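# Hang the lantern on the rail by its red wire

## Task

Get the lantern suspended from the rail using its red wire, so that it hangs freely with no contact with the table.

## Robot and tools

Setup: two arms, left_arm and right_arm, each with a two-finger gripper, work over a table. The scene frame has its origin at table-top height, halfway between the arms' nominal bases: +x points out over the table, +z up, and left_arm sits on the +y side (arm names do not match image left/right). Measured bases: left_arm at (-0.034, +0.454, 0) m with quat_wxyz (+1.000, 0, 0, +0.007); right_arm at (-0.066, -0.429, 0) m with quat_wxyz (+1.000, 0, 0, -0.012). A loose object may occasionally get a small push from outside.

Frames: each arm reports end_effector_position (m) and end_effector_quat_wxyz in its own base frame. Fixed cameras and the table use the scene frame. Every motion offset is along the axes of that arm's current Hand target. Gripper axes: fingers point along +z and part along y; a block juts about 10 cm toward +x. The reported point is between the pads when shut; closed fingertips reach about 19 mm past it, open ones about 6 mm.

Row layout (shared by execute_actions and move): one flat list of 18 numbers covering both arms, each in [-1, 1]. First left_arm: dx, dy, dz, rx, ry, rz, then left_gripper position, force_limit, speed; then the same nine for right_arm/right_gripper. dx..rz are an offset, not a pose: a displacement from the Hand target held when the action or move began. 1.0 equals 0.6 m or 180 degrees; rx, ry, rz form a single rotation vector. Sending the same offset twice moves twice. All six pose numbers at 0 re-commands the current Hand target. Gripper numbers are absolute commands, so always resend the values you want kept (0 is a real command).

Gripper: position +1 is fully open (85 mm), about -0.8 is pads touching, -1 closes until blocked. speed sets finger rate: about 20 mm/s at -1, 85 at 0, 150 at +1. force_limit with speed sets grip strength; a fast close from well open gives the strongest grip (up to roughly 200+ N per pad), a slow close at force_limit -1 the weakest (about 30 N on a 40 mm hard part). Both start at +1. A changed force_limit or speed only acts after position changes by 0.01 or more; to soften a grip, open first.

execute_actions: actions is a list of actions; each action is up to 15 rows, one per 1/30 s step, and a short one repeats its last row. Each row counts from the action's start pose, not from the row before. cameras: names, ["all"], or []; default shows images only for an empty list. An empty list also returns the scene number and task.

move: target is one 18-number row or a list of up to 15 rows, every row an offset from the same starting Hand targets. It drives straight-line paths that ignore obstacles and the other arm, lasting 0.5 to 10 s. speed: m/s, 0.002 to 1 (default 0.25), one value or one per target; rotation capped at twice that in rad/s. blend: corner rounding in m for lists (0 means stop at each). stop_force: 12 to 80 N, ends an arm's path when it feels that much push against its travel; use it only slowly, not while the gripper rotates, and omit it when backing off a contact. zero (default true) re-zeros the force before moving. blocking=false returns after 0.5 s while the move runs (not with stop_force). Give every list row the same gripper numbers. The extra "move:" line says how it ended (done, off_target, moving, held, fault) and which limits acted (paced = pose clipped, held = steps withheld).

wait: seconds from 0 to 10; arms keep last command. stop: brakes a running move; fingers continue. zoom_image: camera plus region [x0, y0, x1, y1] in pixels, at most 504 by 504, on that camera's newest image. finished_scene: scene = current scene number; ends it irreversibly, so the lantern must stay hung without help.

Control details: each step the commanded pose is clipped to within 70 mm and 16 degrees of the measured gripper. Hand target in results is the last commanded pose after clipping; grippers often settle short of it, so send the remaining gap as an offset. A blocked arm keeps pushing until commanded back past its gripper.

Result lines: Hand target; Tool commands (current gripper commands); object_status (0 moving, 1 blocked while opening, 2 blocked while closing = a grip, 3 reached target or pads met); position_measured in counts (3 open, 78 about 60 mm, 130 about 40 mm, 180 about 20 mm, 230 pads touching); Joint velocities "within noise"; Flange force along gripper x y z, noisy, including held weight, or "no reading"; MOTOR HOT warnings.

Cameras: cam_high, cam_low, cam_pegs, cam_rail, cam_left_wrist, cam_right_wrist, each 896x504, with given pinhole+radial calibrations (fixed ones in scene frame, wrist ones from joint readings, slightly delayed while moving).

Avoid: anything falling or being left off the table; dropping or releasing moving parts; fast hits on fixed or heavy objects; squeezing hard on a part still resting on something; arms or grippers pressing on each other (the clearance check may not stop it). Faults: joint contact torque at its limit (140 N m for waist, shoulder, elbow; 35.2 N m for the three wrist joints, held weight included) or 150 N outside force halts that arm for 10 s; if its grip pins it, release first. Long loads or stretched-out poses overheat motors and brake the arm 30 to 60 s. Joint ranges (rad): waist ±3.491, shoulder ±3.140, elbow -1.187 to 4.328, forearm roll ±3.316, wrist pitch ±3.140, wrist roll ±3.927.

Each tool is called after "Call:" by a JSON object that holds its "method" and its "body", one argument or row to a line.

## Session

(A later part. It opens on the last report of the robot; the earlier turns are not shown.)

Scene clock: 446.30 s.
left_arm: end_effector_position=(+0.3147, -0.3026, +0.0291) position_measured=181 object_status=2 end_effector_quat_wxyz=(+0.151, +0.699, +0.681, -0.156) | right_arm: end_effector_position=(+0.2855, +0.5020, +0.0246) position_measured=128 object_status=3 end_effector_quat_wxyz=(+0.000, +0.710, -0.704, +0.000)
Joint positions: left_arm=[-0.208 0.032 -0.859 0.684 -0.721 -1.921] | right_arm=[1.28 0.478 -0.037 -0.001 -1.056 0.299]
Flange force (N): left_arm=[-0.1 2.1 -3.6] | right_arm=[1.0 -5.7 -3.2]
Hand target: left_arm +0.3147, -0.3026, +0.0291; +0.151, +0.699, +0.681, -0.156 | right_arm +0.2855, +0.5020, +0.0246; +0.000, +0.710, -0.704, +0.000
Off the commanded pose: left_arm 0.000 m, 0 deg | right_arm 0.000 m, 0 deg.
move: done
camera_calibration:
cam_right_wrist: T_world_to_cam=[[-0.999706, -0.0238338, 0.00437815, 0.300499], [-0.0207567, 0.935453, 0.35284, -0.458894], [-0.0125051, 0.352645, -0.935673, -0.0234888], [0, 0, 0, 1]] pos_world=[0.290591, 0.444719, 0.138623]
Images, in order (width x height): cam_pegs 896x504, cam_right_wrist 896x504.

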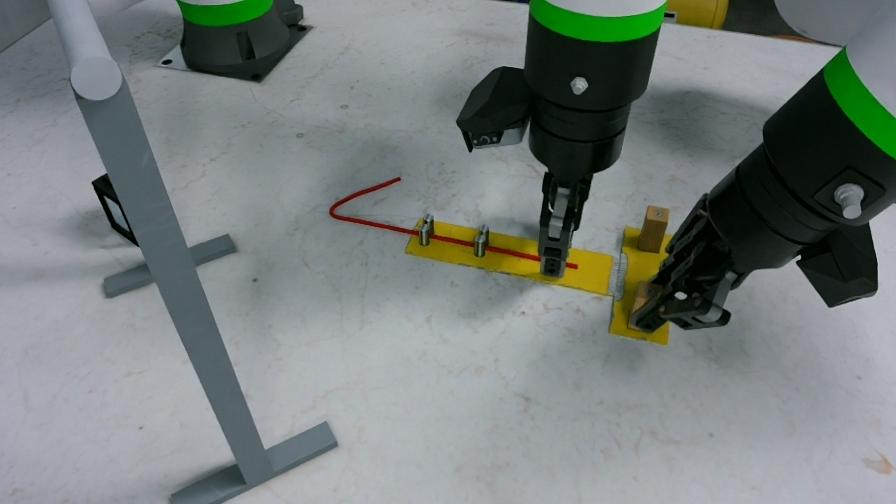

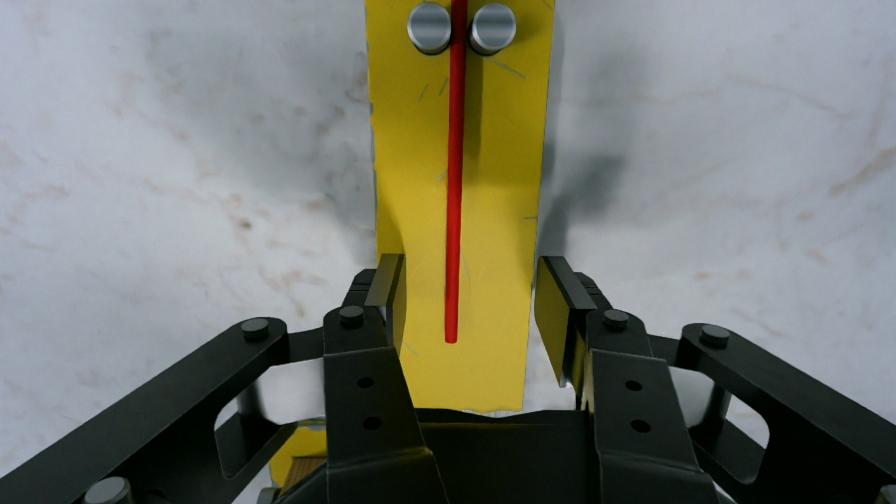

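Call:
{"method": "move", "body": {
  "target": [
    [0,0,0,0,0,0,-1,-0.8,-1,0,-0.0067,0,0,0,0,0,-0.5,-1],
    [0,0,0,0,0,0,-1,-0.8,-1,0,-0.0067,0,0,0,0,-1,-0.5,-1]
  ],
  "speed": 0.03,
  "cameras": ["cam_right_wrist"]
}}

Scene clock: 454.17 s.
left_arm: end_effector_position=(+0.3147, -0.3026, +0.0291) position_measured=181 object_status=2 end_effector_quat_wxyz=(+0.151, +0.699, +0.681, -0.156) | right_arm: end_effector_position=(+0.2895, +0.5020, +0.0246) position_measured=222 object_status=0 end_effector_quat_wxyz=(+0.000, +0.710, -0.704, +0.000)
Joint positions: left_arm=[-0.208 0.032 -0.859 0.684 -0.721 -1.921] | right_arm=[1.274 0.483 -0.031 -0.001 -1.058 0.306]
Flange force (N): left_arm=[-0.9 1.4 -2.6] | right_arm=[0.6 -6.0 -3.2]
Hand target: left_arm +0.3147, -0.3026, +0.0291; +0.151, +0.699, +0.681, -0.156 | right_arm +0.2895, +0.5020, +0.0246; +0.000, +0.710, -0.704, +0.000
Off the commanded pose: left_arm 0.000 m, 0 deg | right_arm 0.000 m, 0 deg.
move: done
camera_calibration:
cam_right_wrist: T_world_to_cam=[[-0.999706, -0.0238313, 0.0043791, 0.304496], [-0.020754, 0.935454, 0.35284, -0.458812], [-0.0125051, 0.352645, -0.935673, -0.0234388], [0, 0, 0, 1]] pos_world=[0.294591, 0.444719, 0.138623]
Images, in order (width x height): cam_right_wrist 896x504.

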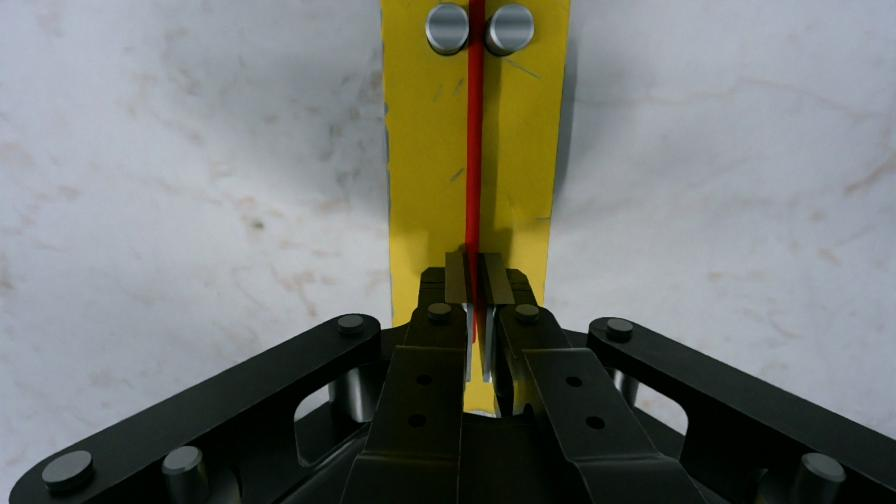

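Call:
{"method": "move", "body": {
  "target": [
    [0,0,0,0,0,0,-1,-0.8,-1,0.0038,-0.029,0,0,0,0.0833,-1,-0.5,-1],
    [0,0,0,0,0,0,-1,-0.8,-1,0.0143,-0.0552,0,0,0,0.1667,-1,-0.5,-1],
    [0,0,0,0,0,0,-1,-0.8,-1,0.031,-0.0772,0,0,0,0.25,-1,-0.5,-1],
    [0,0,0,0,0,0,-1,-0.8,-1,0.052,-0.0935,0,0,0,0.3333,-1,-0.5,-1],
    [0,0,0,0,0,0,-1,-0.8,-1,0.076,-0.1037,0,0,0,0.4167,-1,-0.5,-1]
  ],
  "speed": 0.08,
  "blend": 0.01,
  "cameras": ["cam_pegs","cam_left_wrist","cam_high"]
}}

Scene clock: 471.07 s.
left_arm: end_effector_position=(+0.3147, -0.3026, +0.0291) position_measured=181 object_status=2 end_effector_quat_wxyz=(+0.151, +0.699, +0.681, -0.156) | right_arm: end_effector_position=(+0.3521, +0.4569, +0.0245) position_measured=222 object_status=2 end_effector_quat_wxyz=(+0.000, -0.135, +0.991, +0.000)
Joint positions: left_arm=[-0.208 0.032 -0.859 0.684 -0.721 -1.921] | right_arm=[1.141 0.477 -0.039 0 -1.055 -0.871]
Flange force (N): left_arm=[-3.5 0.8 1.6] | right_arm=[-5.8 2.0 -2.9]
Hand target: left_arm +0.3147, -0.3026, +0.0291; +0.151, +0.699, +0.681, -0.156 | right_arm +0.3521, +0.4569, +0.0245; +0.000, -0.135, +0.991, +0.000
Off the commanded pose: left_arm 0.000 m, 0 deg | right_arm 0.000 m, 0 deg.
move: done
camera_calibration:
cam_left_wrist: T_world_to_cam=[[0.999963, -0.00745706, 0.00421488, -0.311243], [-0.00829446, -0.720087, 0.693835, -0.213318], [-0.00213888, -0.693844, -0.720122, -0.0563521], [0, 0, 0, 1]] pos_world=[0.309342, -0.195028, 0.108739]
Images, in order (width x height): cam_high 896x504, cam_pegs 896x504, cam_left_wrist 896x504.

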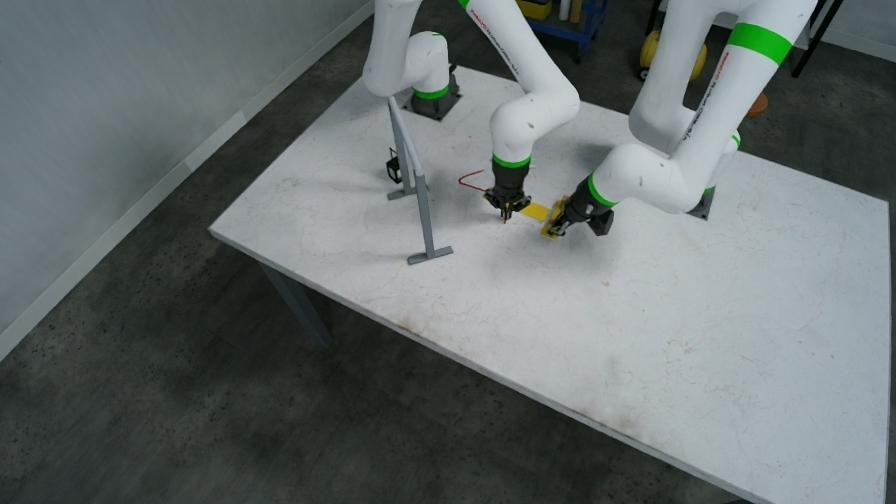

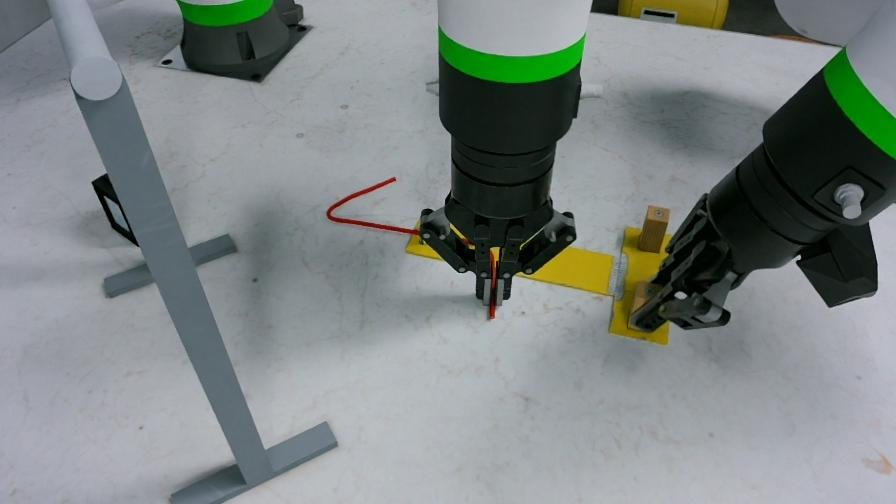

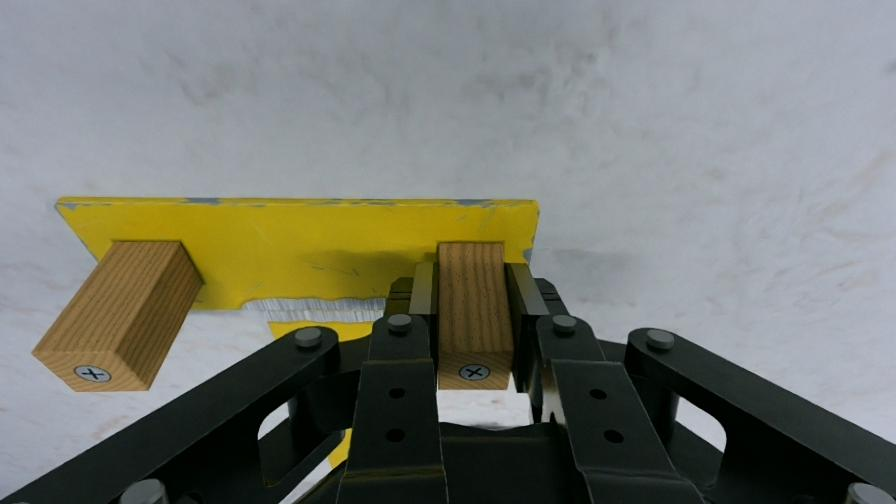

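Call:
{"method": "move", "body": {
  "target": [
    [0,0,0,0,0,0,-1,-0.8,-1,0.0032,-0.025,0,0,0,0.0833,-1,-0.5,-1],
    [0,0,0,0,0,0,-1,-0.8,-1,0.0122,-0.0473,0,0,0,0.1667,-1,-0.5,-1],
    [0,0,0,0,0,0,-1,-0.8,-1,0.0265,-0.066,0,0,0,0.25,-1,-0.5,-1],
    [0,0,0,0,0,0,-1,-0.8,-1,0.0443,-0.0798,0,0,0,0.3333,-1,-0.5,-1]
  ],
  "speed": 0.08,
  "blend": 0.01,
  "cameras": ["cam_pegs","cam_left_wrist","cam_low"]
}}

Call:
{"method": "zoom_image", "body": {
  "camera": "cam_pegs",
  "region": [320, 150, 560, 350]
}}

Scene clock: 482.53 s.
left_arm: end_effector_position=(+0.3147, -0.3026, +0.0291) position_measured=181 object_status=2 end_effector_quat_wxyz=(+0.151, +0.699, +0.681, -0.156) | right_arm: end_effector_position=(+0.3392, +0.4037, +0.0245) position_measured=222 object_status=2 end_effector_quat_wxyz=(+0.000, +0.379, +0.925, +0.000)
Joint positions: left_arm=[-0.208 0.032 -0.859 0.684 -0.721 -1.921] | right_arm=[1.121 0.37 -0.196 -0.001 -1.006 -1.897]
Flange force (N): left_arm=[-5.4 -1.3 1.9] | right_arm=[-3.3 9.2 -2.7]
Hand target: left_arm +0.3147, -0.3026, +0.0291; +0.151, +0.699, +0.681, -0.156 | right_arm +0.3393, +0.4037, +0.0246; +0.000, +0.379, +0.926, +0.000
Off the commanded pose: left_arm 0.000 m, 0 deg | right_arm 0.000 m, 0 deg.
move: done
camera_calibration:
cam_left_wrist: T_world_to_cam=[[0.999963, -0.00745706, 0.00421488, -0.311243], [-0.00829446, -0.720087, 0.693835, -0.213318], [-0.00213888, -0.693844, -0.720122, -0.0563521], [0, 0, 0, 1]] pos_world=[0.309342, -0.195028, 0.108739]
Images, in order (width x height): cam_low 896x504, cam_pegs 896x504, cam_left_wrist 896x504.

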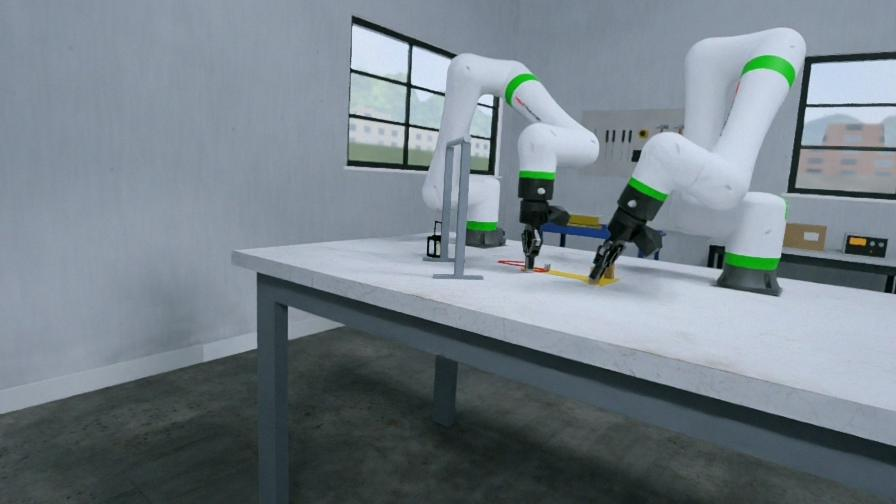

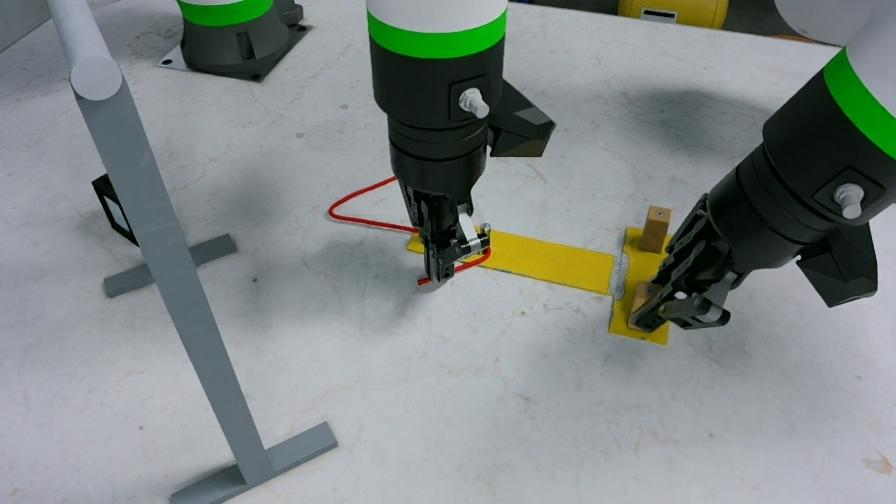

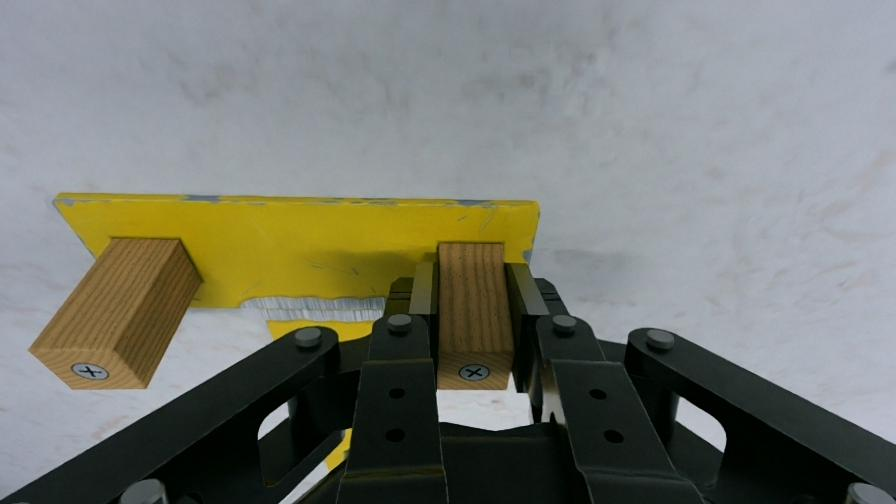

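Scaled by 2.100.

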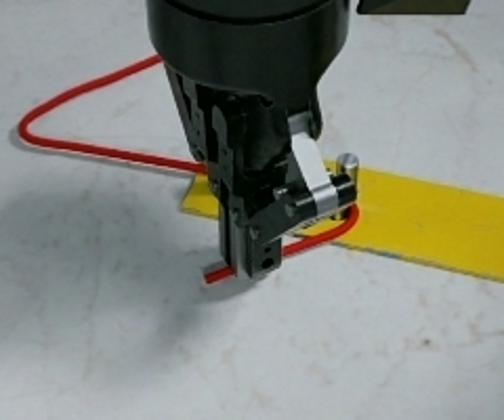

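Call:
{"method": "move", "body": {
  "target": [
    [0,0,0,0,0,0,-1,-0.8,-1,0,0,0,0,0,0,0.2,-0.5,-1],
    [0,0,0,0,0,0,-1,-0.8,-1,0,0,-0.25,0,0,0,0.2,-0.5,-1]
  ],
  "speed": 0.1,
  "cameras": ["cam_right_wrist","cam_pegs","cam_rail"]
}}

Call:
{"method": "zoom_image", "body": {
  "camera": "cam_pegs",
  "region": [320, 150, 560, 350]
}}

Scene clock: 491.50 s.
left_arm: end_effector_position=(+0.3147, -0.3026, +0.0291) position_measured=181 object_status=2 end_effector_quat_wxyz=(+0.151, +0.699, +0.681, -0.156) | right_arm: end_effector_position=(+0.3394, +0.4037, +0.1746) position_measured=104 object_status=3 end_effector_quat_wxyz=(+0.000, +0.379, +0.926, +0.000)
Joint positions: left_arm=[-0.208 0.032 -0.859 0.684 -0.721 -1.921] | right_arm=[1.121 0.227 -0.001 0 -1.343 -1.897]
Flange force (N): left_arm=[-1.5 0.6 -3.2] | right_arm=[-5.5 2.1 -3.1]
Hand target: left_arm +0.3147, -0.3026, +0.0291; +0.151, +0.699, +0.681, -0.156 | right_arm +0.3394, +0.4037, +0.1746; +0.000, +0.379, +0.926, +0.000
Off the commanded pose: left_arm 0.000 m, 0 deg | right_arm 0.000 m, 0 deg.
move: done
camera_calibration:
cam_right_wrist: T_world_to_cam=[[0.690056, 0.723748, 0.00342133, -0.52378], [0.676354, -0.646536, 0.352898, -0.0167735], [0.257621, -0.241205, -0.935656, 0.300332], [0, 0, 0, 1]] pos_world=[0.295411, 0.440682, 0.288719]
Images, in order (width x height): cam_pegs 896x504, cam_rail 896x504, cam_right_wrist 896x504.

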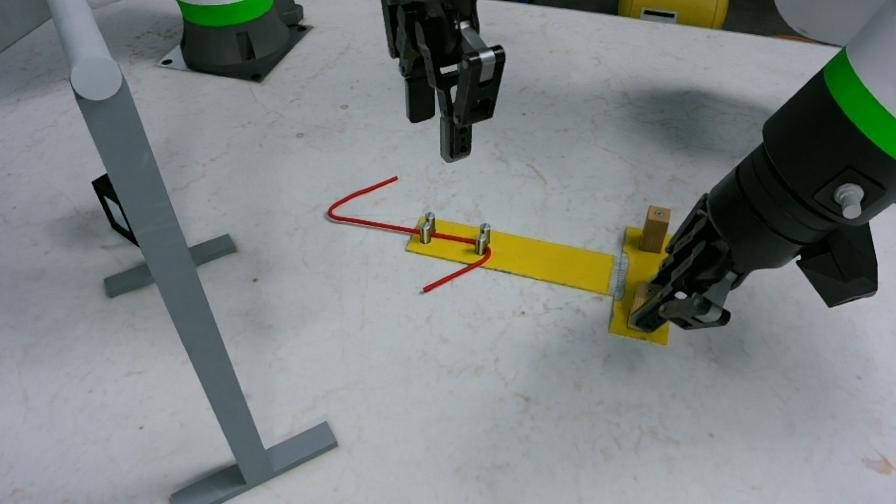

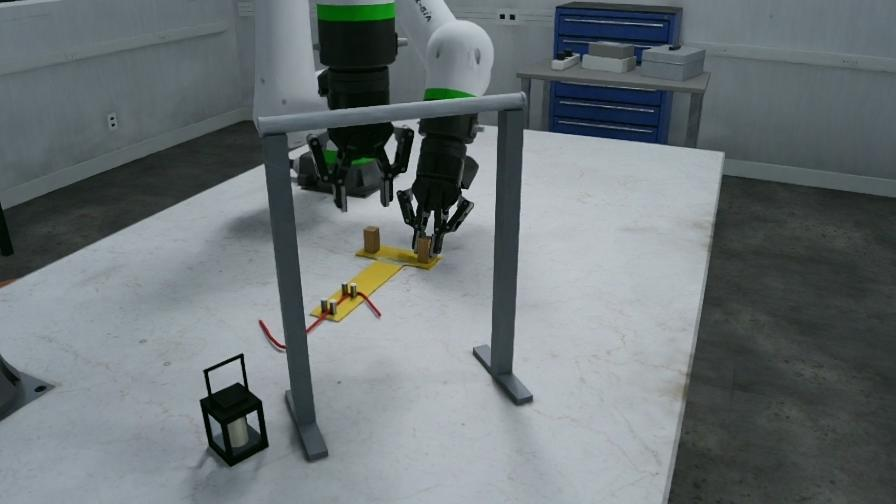

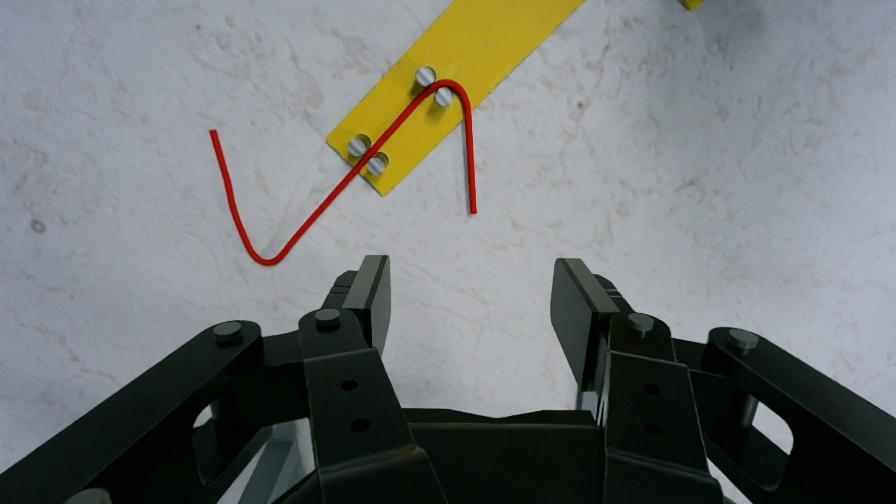

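Scaled by 2.100.

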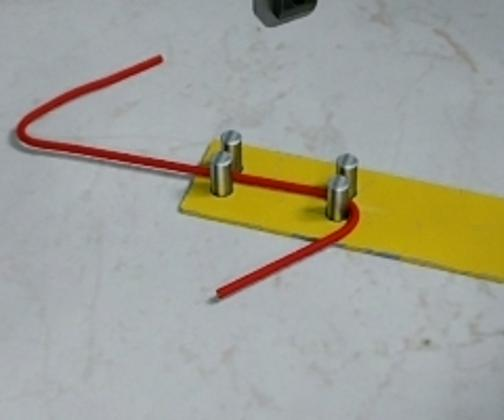

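Call:
{"method": "move", "body": {
  "target": [
    [0,0,0,0,0,0,-1,-0.8,-1,-0.0797,-0.3162,-0.1257,0,0,-0.308,0.2,-0.5,-1],
    [0,0,0,0,0,0,-1,-0.8,-1,-0.4053,-0.3347,-0.1333,0,0,-0.616,0.2,-0.5,-1]
  ],
  "speed": 0.25,
  "blend": 0.04,
  "cameras": ["cam_right_wrist","cam_rail","cam_high"]
}}

Scene clock: 518.73 s.
left_arm: end_effector_position=(+0.3147, -0.3026, +0.0291) position_measured=181 object_status=2 end_effector_quat_wxyz=(+0.151, +0.699, +0.681, -0.156) | right_arm: end_effector_position=(+0.3721, +0.0901, +0.2546) position_measured=104 object_status=3 end_effector_quat_wxyz=(+0.000, -0.547, +0.837, +0.000)
Joint positions: left_arm=[-0.208 0.032 -0.859 0.684 -0.721 -1.921] | right_arm=[0.584 -0.17 -0.221 0 -1.52 0.574]
Flange force (N): left_arm=[-1.4 -0.1 -3.0] | right_arm=[4.7 -7.7 -3.5]
Hand target: left_arm +0.3147, -0.3026, +0.0291; +0.151, +0.699, +0.681, -0.156 | right_arm +0.3721, +0.0901, +0.2546; +0.000, -0.547, +0.837, +0.000
Off the commanded pose: left_arm 0.000 m, 0 deg | right_arm 0.000 m, 0 deg.
move: done
camera_calibration:
cam_right_wrist: T_world_to_cam=[[-0.922151, 0.386807, 0.0042533, 0.310426], [0.363346, 0.862341, 0.352631, -0.289308], [0.132733, 0.326725, -0.935753, 0.286425], [0, 0, 0, 1]] pos_world=[0.353361, 0.0358251, 0.368721]
Images, in order (width x height): cam_high 896x504, cam_rail 896x504, cam_right_wrist 896x504.

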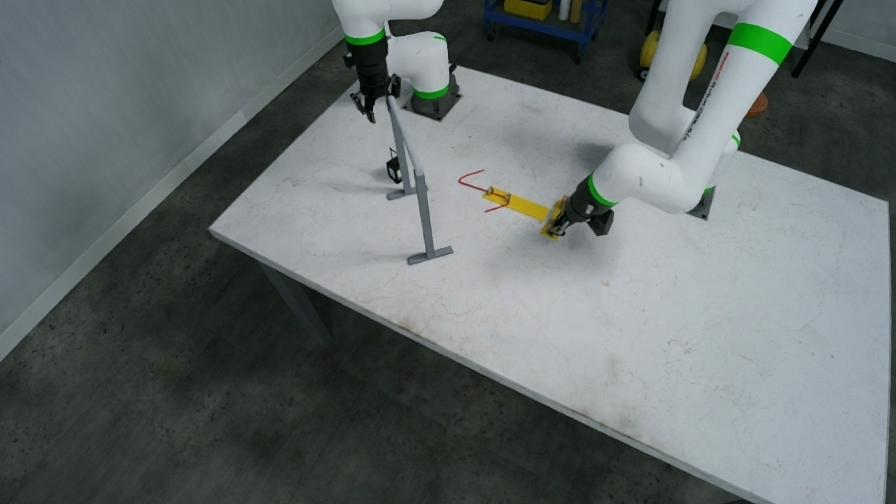

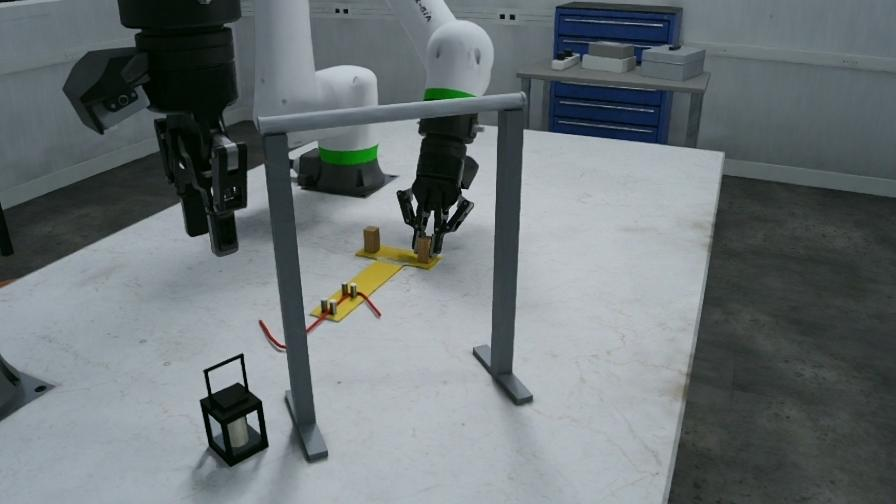

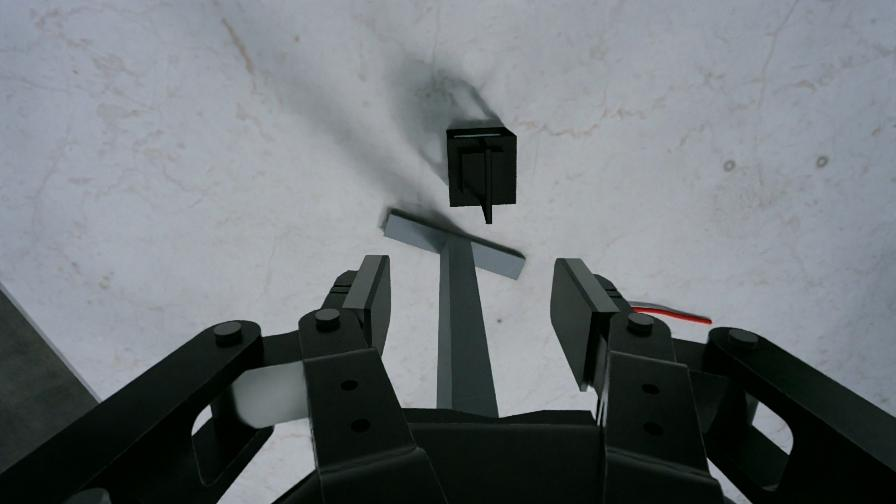

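Call:
{"method": "zoom_image", "body": {
  "camera": "cam_right_wrist",
  "region": [380, 90, 580, 290]
}}

Scaled by 2.520.

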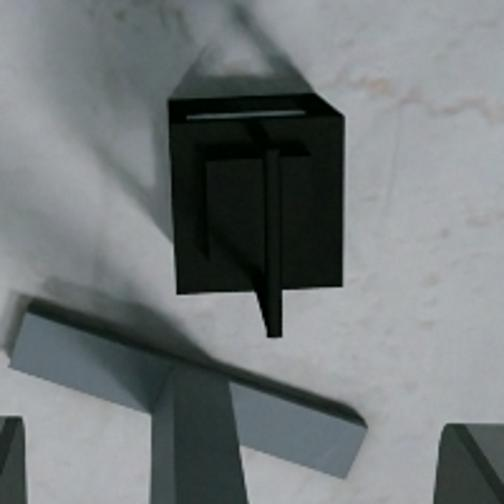

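Call:
{"method": "move", "body": {
  "target": [0,0,0,0,0,0,-1,-0.8,-1,0,0.0357,0.141,0,0,0,0.2,-0.5,-1],
  "speed": 0.15,
  "cameras": ["cam_right_wrist","cam_rail"]
}}

Call:
{"method": "zoom_image", "body": {
  "camera": "cam_rail",
  "region": [130, 170, 330, 470]
}}

Scene clock: 531.93 s.
left_arm: end_effector_position=(+0.3147, -0.3026, +0.0291) position_measured=181 object_status=2 end_effector_quat_wxyz=(+0.151, +0.699, +0.681, -0.156) | right_arm: end_effector_position=(+0.3524, +0.0986, +0.1700) position_measured=104 object_status=3 end_effector_quat_wxyz=(+0.000, -0.547, +0.837, +0.000)
Joint positions: left_arm=[-0.208 0.032 -0.859 0.684 -0.721 -1.921] | right_arm=[0.636 -0.183 -0.431 0 -1.323 0.522]
Flange force (N): left_arm=[-1.3 0.5 -3.4] | right_arm=[4.2 -6.6 -3.3]
Hand target: left_arm +0.3147, -0.3026, +0.0291; +0.151, +0.699, +0.681, -0.156 | right_arm +0.3524, +0.0986, +0.1700; +0.000, -0.547, +0.837, +0.000
Off the commanded pose: left_arm 0.000 m, 0 deg | right_arm 0.000 m, 0 deg.
move: done
camera_calibration:
cam_right_wrist: T_world_to_cam=[[-0.922151, 0.386807, 0.00425316, 0.289332], [0.363345, 0.862341, 0.352631, -0.259647], [0.132733, 0.326725, -0.935753, 0.207098], [0, 0, 0, 1]] pos_world=[0.333661, 0.0443251, 0.284121]
Images, in order (width x height): cam_rail 896x504, cam_right_wrist 896x504.

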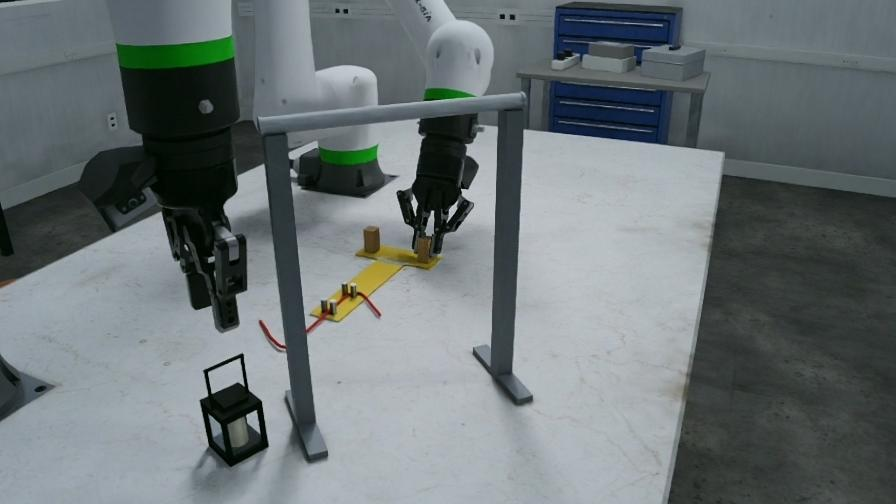

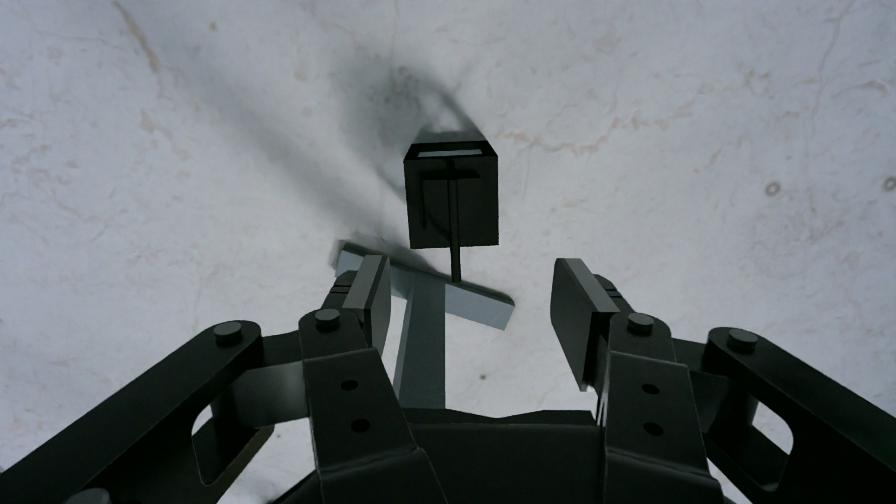

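Scaled by 1.680.

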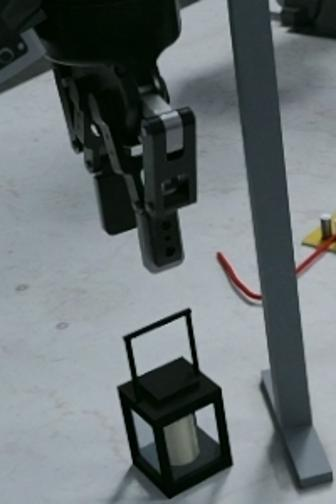

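Call:
{"method": "move", "body": {
  "target": [0,0,0,0,0,0,-1,-0.8,-1,0.0055,-0.0058,0.0717,0,0,0,0.2,-0.5,-1],
  "speed": 0.08,
  "cameras": ["cam_right_wrist","cam_rail","cam_low"]
}}

Call:
{"method": "zoom_image", "body": {
  "camera": "cam_rail",
  "region": [130, 220, 330, 480]
}}

Call:
{"method": "zoom_image", "body": {
  "camera": "cam_low",
  "region": [400, 180, 480, 280]
}}

Scene clock: 541.27 s.
left_arm: end_effector_position=(+0.3147, -0.3026, +0.0291) position_measured=181 object_status=2 end_effector_quat_wxyz=(+0.151, +0.699, +0.681, -0.156) | right_arm: end_effector_position=(+0.3542, +0.0942, +0.1270) position_measured=104 object_status=3 end_effector_quat_wxyz=(+0.000, -0.547, +0.837, +0.000)
Joint positions: left_arm=[-0.208 0.032 -0.859 0.684 -0.721 -1.921] | right_arm=[0.622 -0.146 -0.505 0 -1.212 0.536]
Flange force (N): left_arm=[-1.7 -0.1 -3.8] | right_arm=[4.1 -8.0 -3.5]
Hand target: left_arm +0.3147, -0.3026, +0.0291; +0.151, +0.699, +0.681, -0.156 | right_arm +0.3542, +0.0942, +0.1270; +0.000, -0.547, +0.837, +0.000
Off the commanded pose: left_arm 0.000 m, 0 deg | right_arm 0.000 m, 0 deg.
move: done
camera_calibration:
cam_right_wrist: T_world_to_cam=[[-0.922151, 0.386807, 0.0042533, 0.292969], [0.363346, 0.862341, 0.352631, -0.241381], [0.132733, 0.326725, -0.935753, 0.168046], [0, 0, 0, 1]] pos_world=[0.335561, 0.0399251, 0.241121]
Images, in order (width x height): cam_low 896x504, cam_rail 896x504, cam_right_wrist 896x504.

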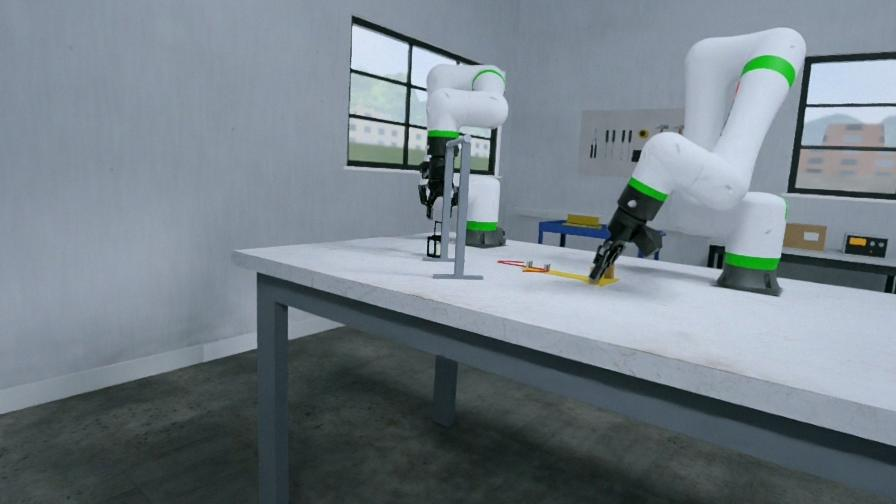

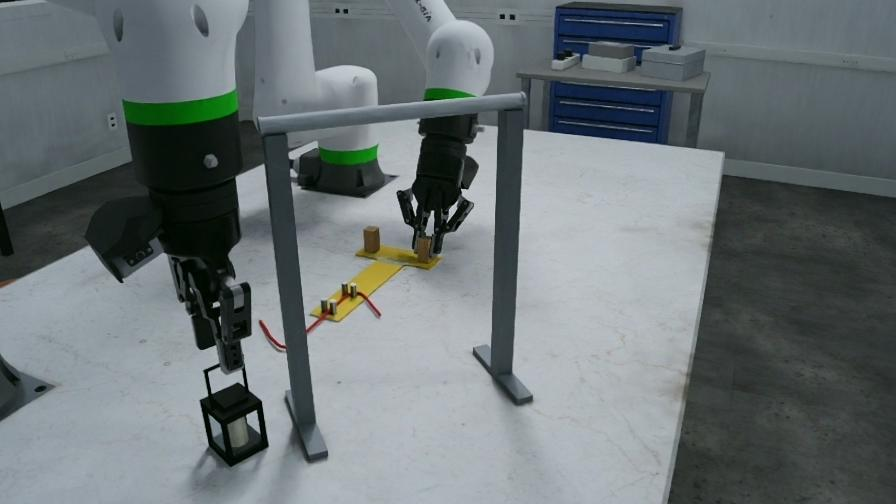

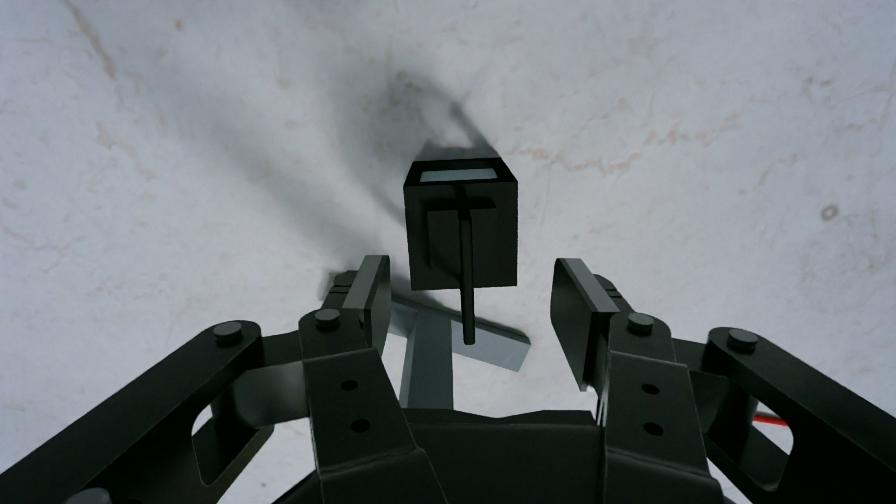

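Scaled by 1.938.

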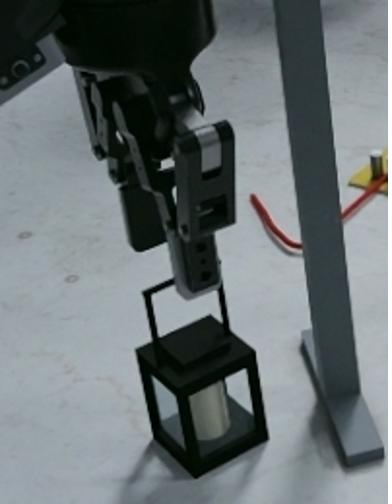

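Scaled by 5.040.

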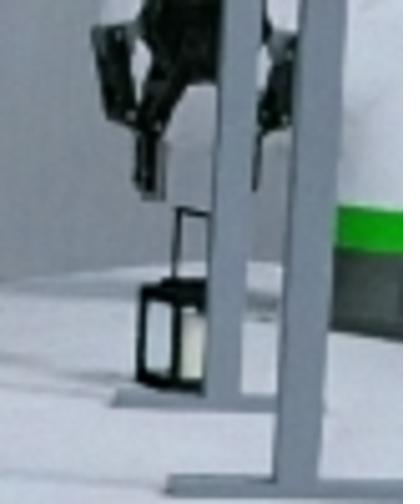

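Call:
{"method": "move", "body": {
  "target": [
    [0,0,0,0,0,0,-1,-0.8,-1,0.002,-0.002,0.0167,0,0,0,0.2,-0.5,-1],
    [0,0,0,0,0,0,-1,-0.8,-1,0.002,-0.002,0.0167,0,0,0,-1,-0.5,-1]
  ],
  "speed": 0.05,
  "cameras": ["cam_right_wrist","cam_rail"]
}}

Call:
{"method": "zoom_image", "body": {
  "camera": "cam_rail",
  "region": [130, 220, 330, 480]
}}

Scene clock: 554.33 s.
left_arm: end_effector_position=(+0.3147, -0.3026, +0.0291) position_measured=181 object_status=2 end_effector_quat_wxyz=(+0.151, +0.699, +0.681, -0.156) | right_arm: end_effector_position=(+0.3548, +0.0926, +0.1170) position_measured=225 object_status=0 end_effector_quat_wxyz=(+0.000, -0.547, +0.837, +0.000)
Joint positions: left_arm=[-0.208 0.032 -0.859 0.684 -0.721 -1.921] | right_arm=[0.618 -0.135 -0.521 0 -1.185 0.541]
Flange force (N): left_arm=[-1.4 -0.1 -3.6] | right_arm=[4.3 -7.6 -2.5]
Hand target: left_arm +0.3147, -0.3026, +0.0291; +0.151, +0.699, +0.681, -0.156 | right_arm +0.3548, +0.0926, +0.1170; +0.000, -0.547, +0.837, +0.000
Off the commanded pose: left_arm 0.000 m, 0 deg | right_arm 0.000 m, 0 deg.
move: done
camera_calibration:
cam_right_wrist: T_world_to_cam=[[-0.922151, 0.386807, 0.0042533, 0.294184], [0.363346, 0.862341, 0.352631, -0.236657], [0.132733, 0.326725, -0.935753, 0.159038], [0, 0, 0, 1]] pos_world=[0.336161, 0.0383251, 0.231021]
Images, in order (width x height): cam_rail 896x504, cam_right_wrist 896x504.

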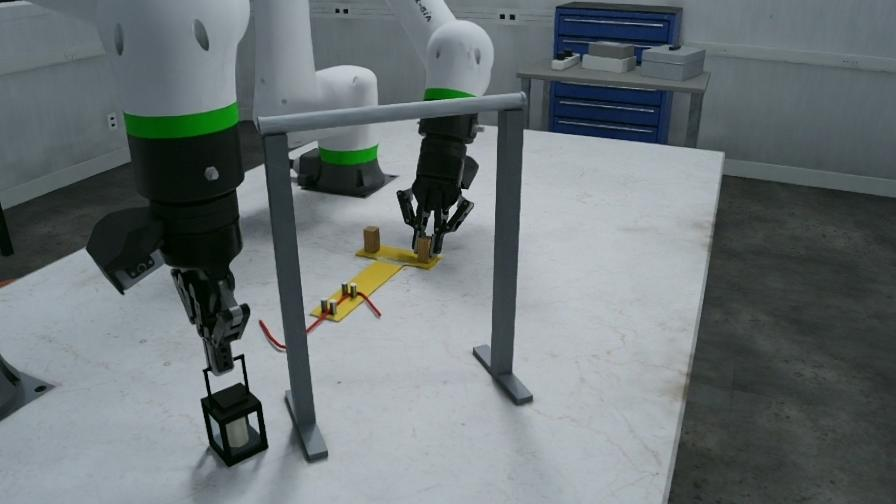

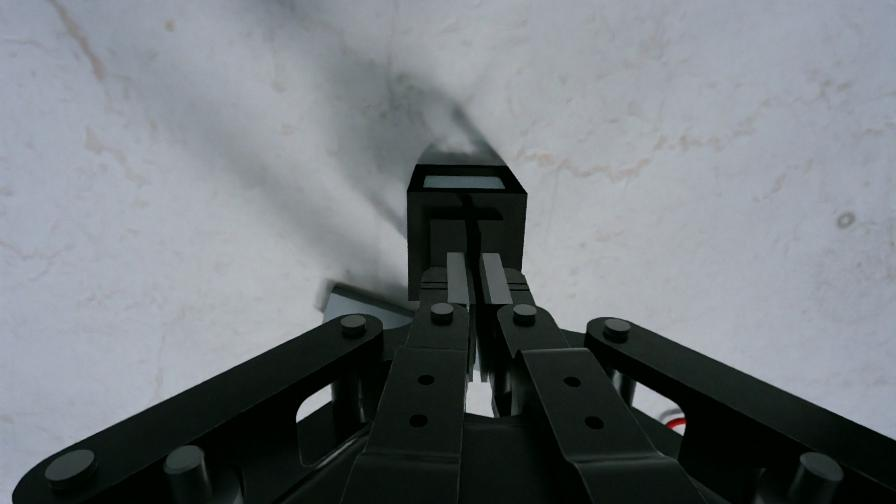

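Scaled by 1.938.

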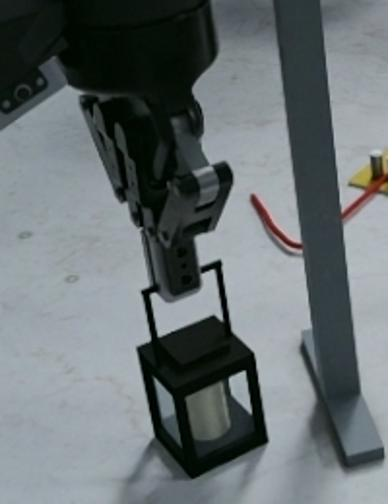

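Call:
{"method": "move", "body": {
  "target": [0,0,0,0,0,0,-1,-0.8,-1,0,0,-0.06,0,0,0,-1,-0.5,-1],
  "speed": 0.05,
  "cameras": ["cam_right_wrist","cam_rail"]
}}

Call:
{"method": "zoom_image", "body": {
  "camera": "cam_rail",
  "region": [130, 220, 330, 480]
}}

Scene clock: 557.60 s.
left_arm: end_effector_position=(+0.3147, -0.3026, +0.0291) position_measured=181 object_status=2 end_effector_quat_wxyz=(+0.151, +0.699, +0.681, -0.156) | right_arm: end_effector_position=(+0.3549, +0.0926, +0.1530) position_measured=225 object_status=2 end_effector_quat_wxyz=(+0.000, -0.547, +0.837, +0.000)
Joint positions: left_arm=[-0.208 0.032 -0.859 0.684 -0.721 -1.921] | right_arm=[0.618 -0.168 -0.46 0 -1.279 0.541]
Flange force (N): left_arm=[-0.9 -0.1 -3.9] | right_arm=[4.3 -7.2 -2.0]
Hand target: left_arm +0.3147, -0.3026, +0.0291; +0.151, +0.699, +0.681, -0.156 | right_arm +0.3549, +0.0926, +0.1530; +0.000, -0.547, +0.837, +0.000
Off the commanded pose: left_arm 0.000 m, 0 deg | right_arm 0.000 m, 0 deg.
move: done
camera_calibration:
cam_right_wrist: T_world_to_cam=[[-0.92216, 0.386787, 0.00420351, 0.294047], [0.363322, 0.862383, 0.352551, -0.249359], [0.132737, 0.326635, -0.935783, 0.192828], [0, 0, 0, 1]] pos_world=[0.336161, 0.038325, 0.267121]
Images, in order (width x height): cam_rail 896x504, cam_right_wrist 896x504.

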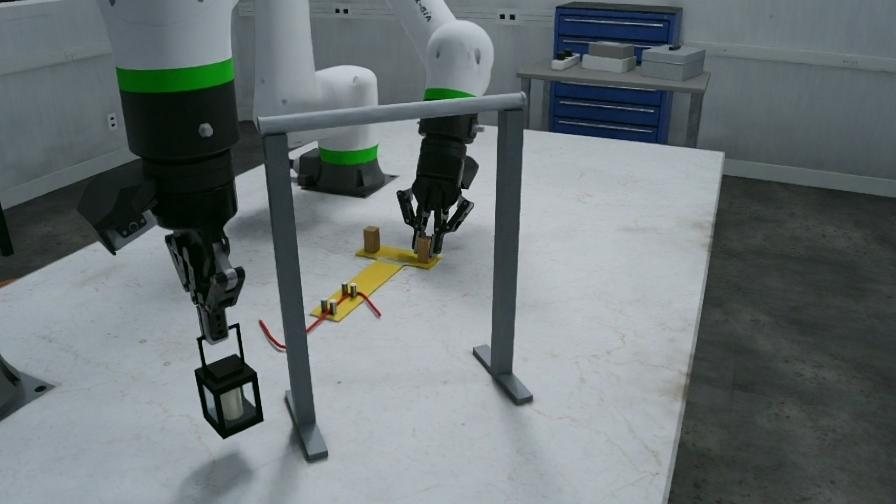

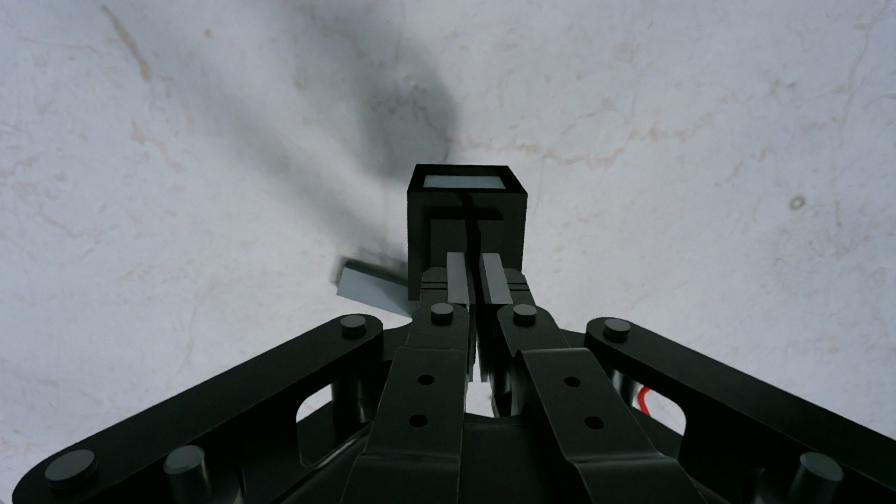

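Scaled by 1.938.

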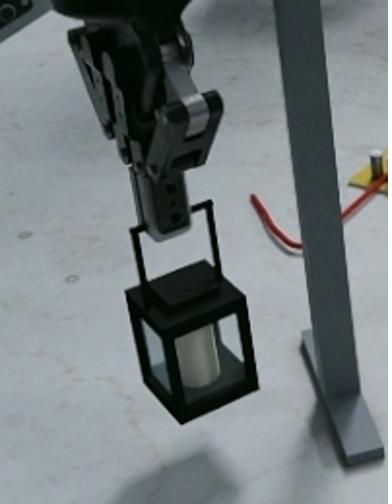

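Call:
{"method": "move", "body": {
  "target": [
    [0,0,0,0,0,0,-1,-0.8,-1,-0.0342,0.183,-0.1117,0,0,0.05,-1,-0.5,-1],
    [0,0,0,0,0,0,-1,-0.8,-1,-0.3363,0.3237,-0.145,0,0,0.15,-1,-0.5,-1],
    [0,0,0,0,0,0,-1,-0.8,-1,-0.5385,0.0868,-0.145,0,0,0.2778,-1,-0.5,-1]
  ],
  "speed": 0.15,
  "blend": 0.04,
  "cameras": ["cam_pegs","cam_high"]
}}

Scene clock: 582.43 s.
left_arm: end_effector_position=(+0.3147, -0.3026, +0.0291) position_measured=181 object_status=2 end_effector_quat_wxyz=(+0.151, +0.699, +0.681, -0.156) | right_arm: end_effector_position=(+0.4367, +0.4095, +0.2399) position_measured=225 object_status=2 end_effector_quat_wxyz=(+0.000, -0.142, +0.990, +0.000)
Joint positions: left_arm=[-0.208 0.032 -0.859 0.684 -0.721 -1.921] | right_arm=[0.972 0.387 0.358 0 -1.542 -0.686]
Flange force (N): left_arm=[-1.4 0.6 -3.2] | right_arm=[-2.8 -3.9 -0.9]
Hand target: left_arm +0.3147, -0.3026, +0.0291; +0.151, +0.699, +0.681, -0.156 | right_arm +0.4367, +0.4095, +0.2398; +0.000, -0.142, +0.990, +0.000
Off the commanded pose: left_arm 0.000 m, 0 deg | right_arm 0.000 m, 0 deg.
move: done
Images, in order (width x height): cam_high 896x504, cam_pegs 896x504.

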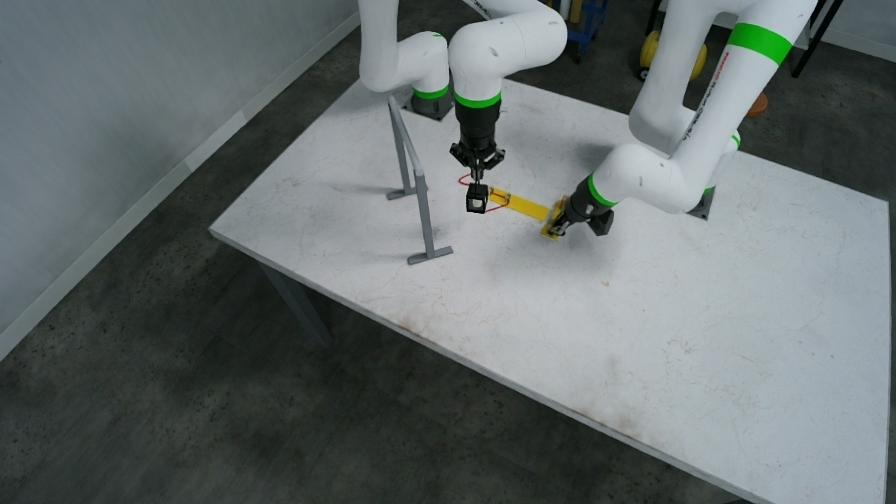

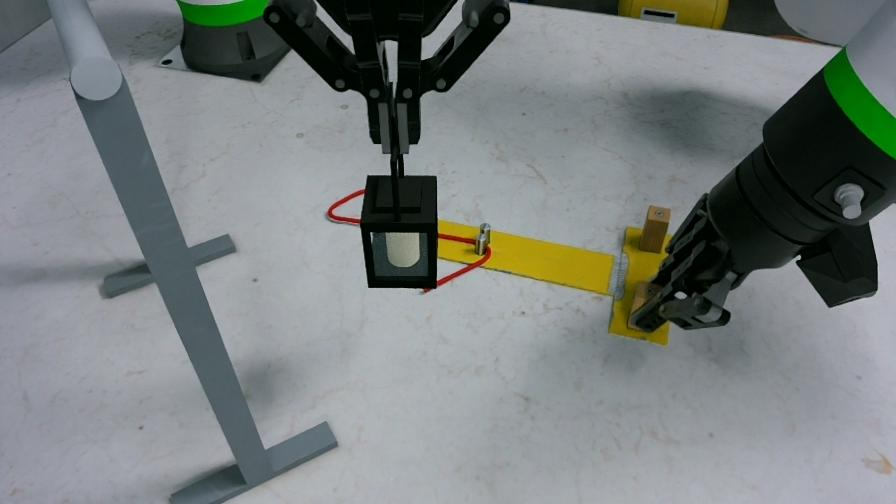

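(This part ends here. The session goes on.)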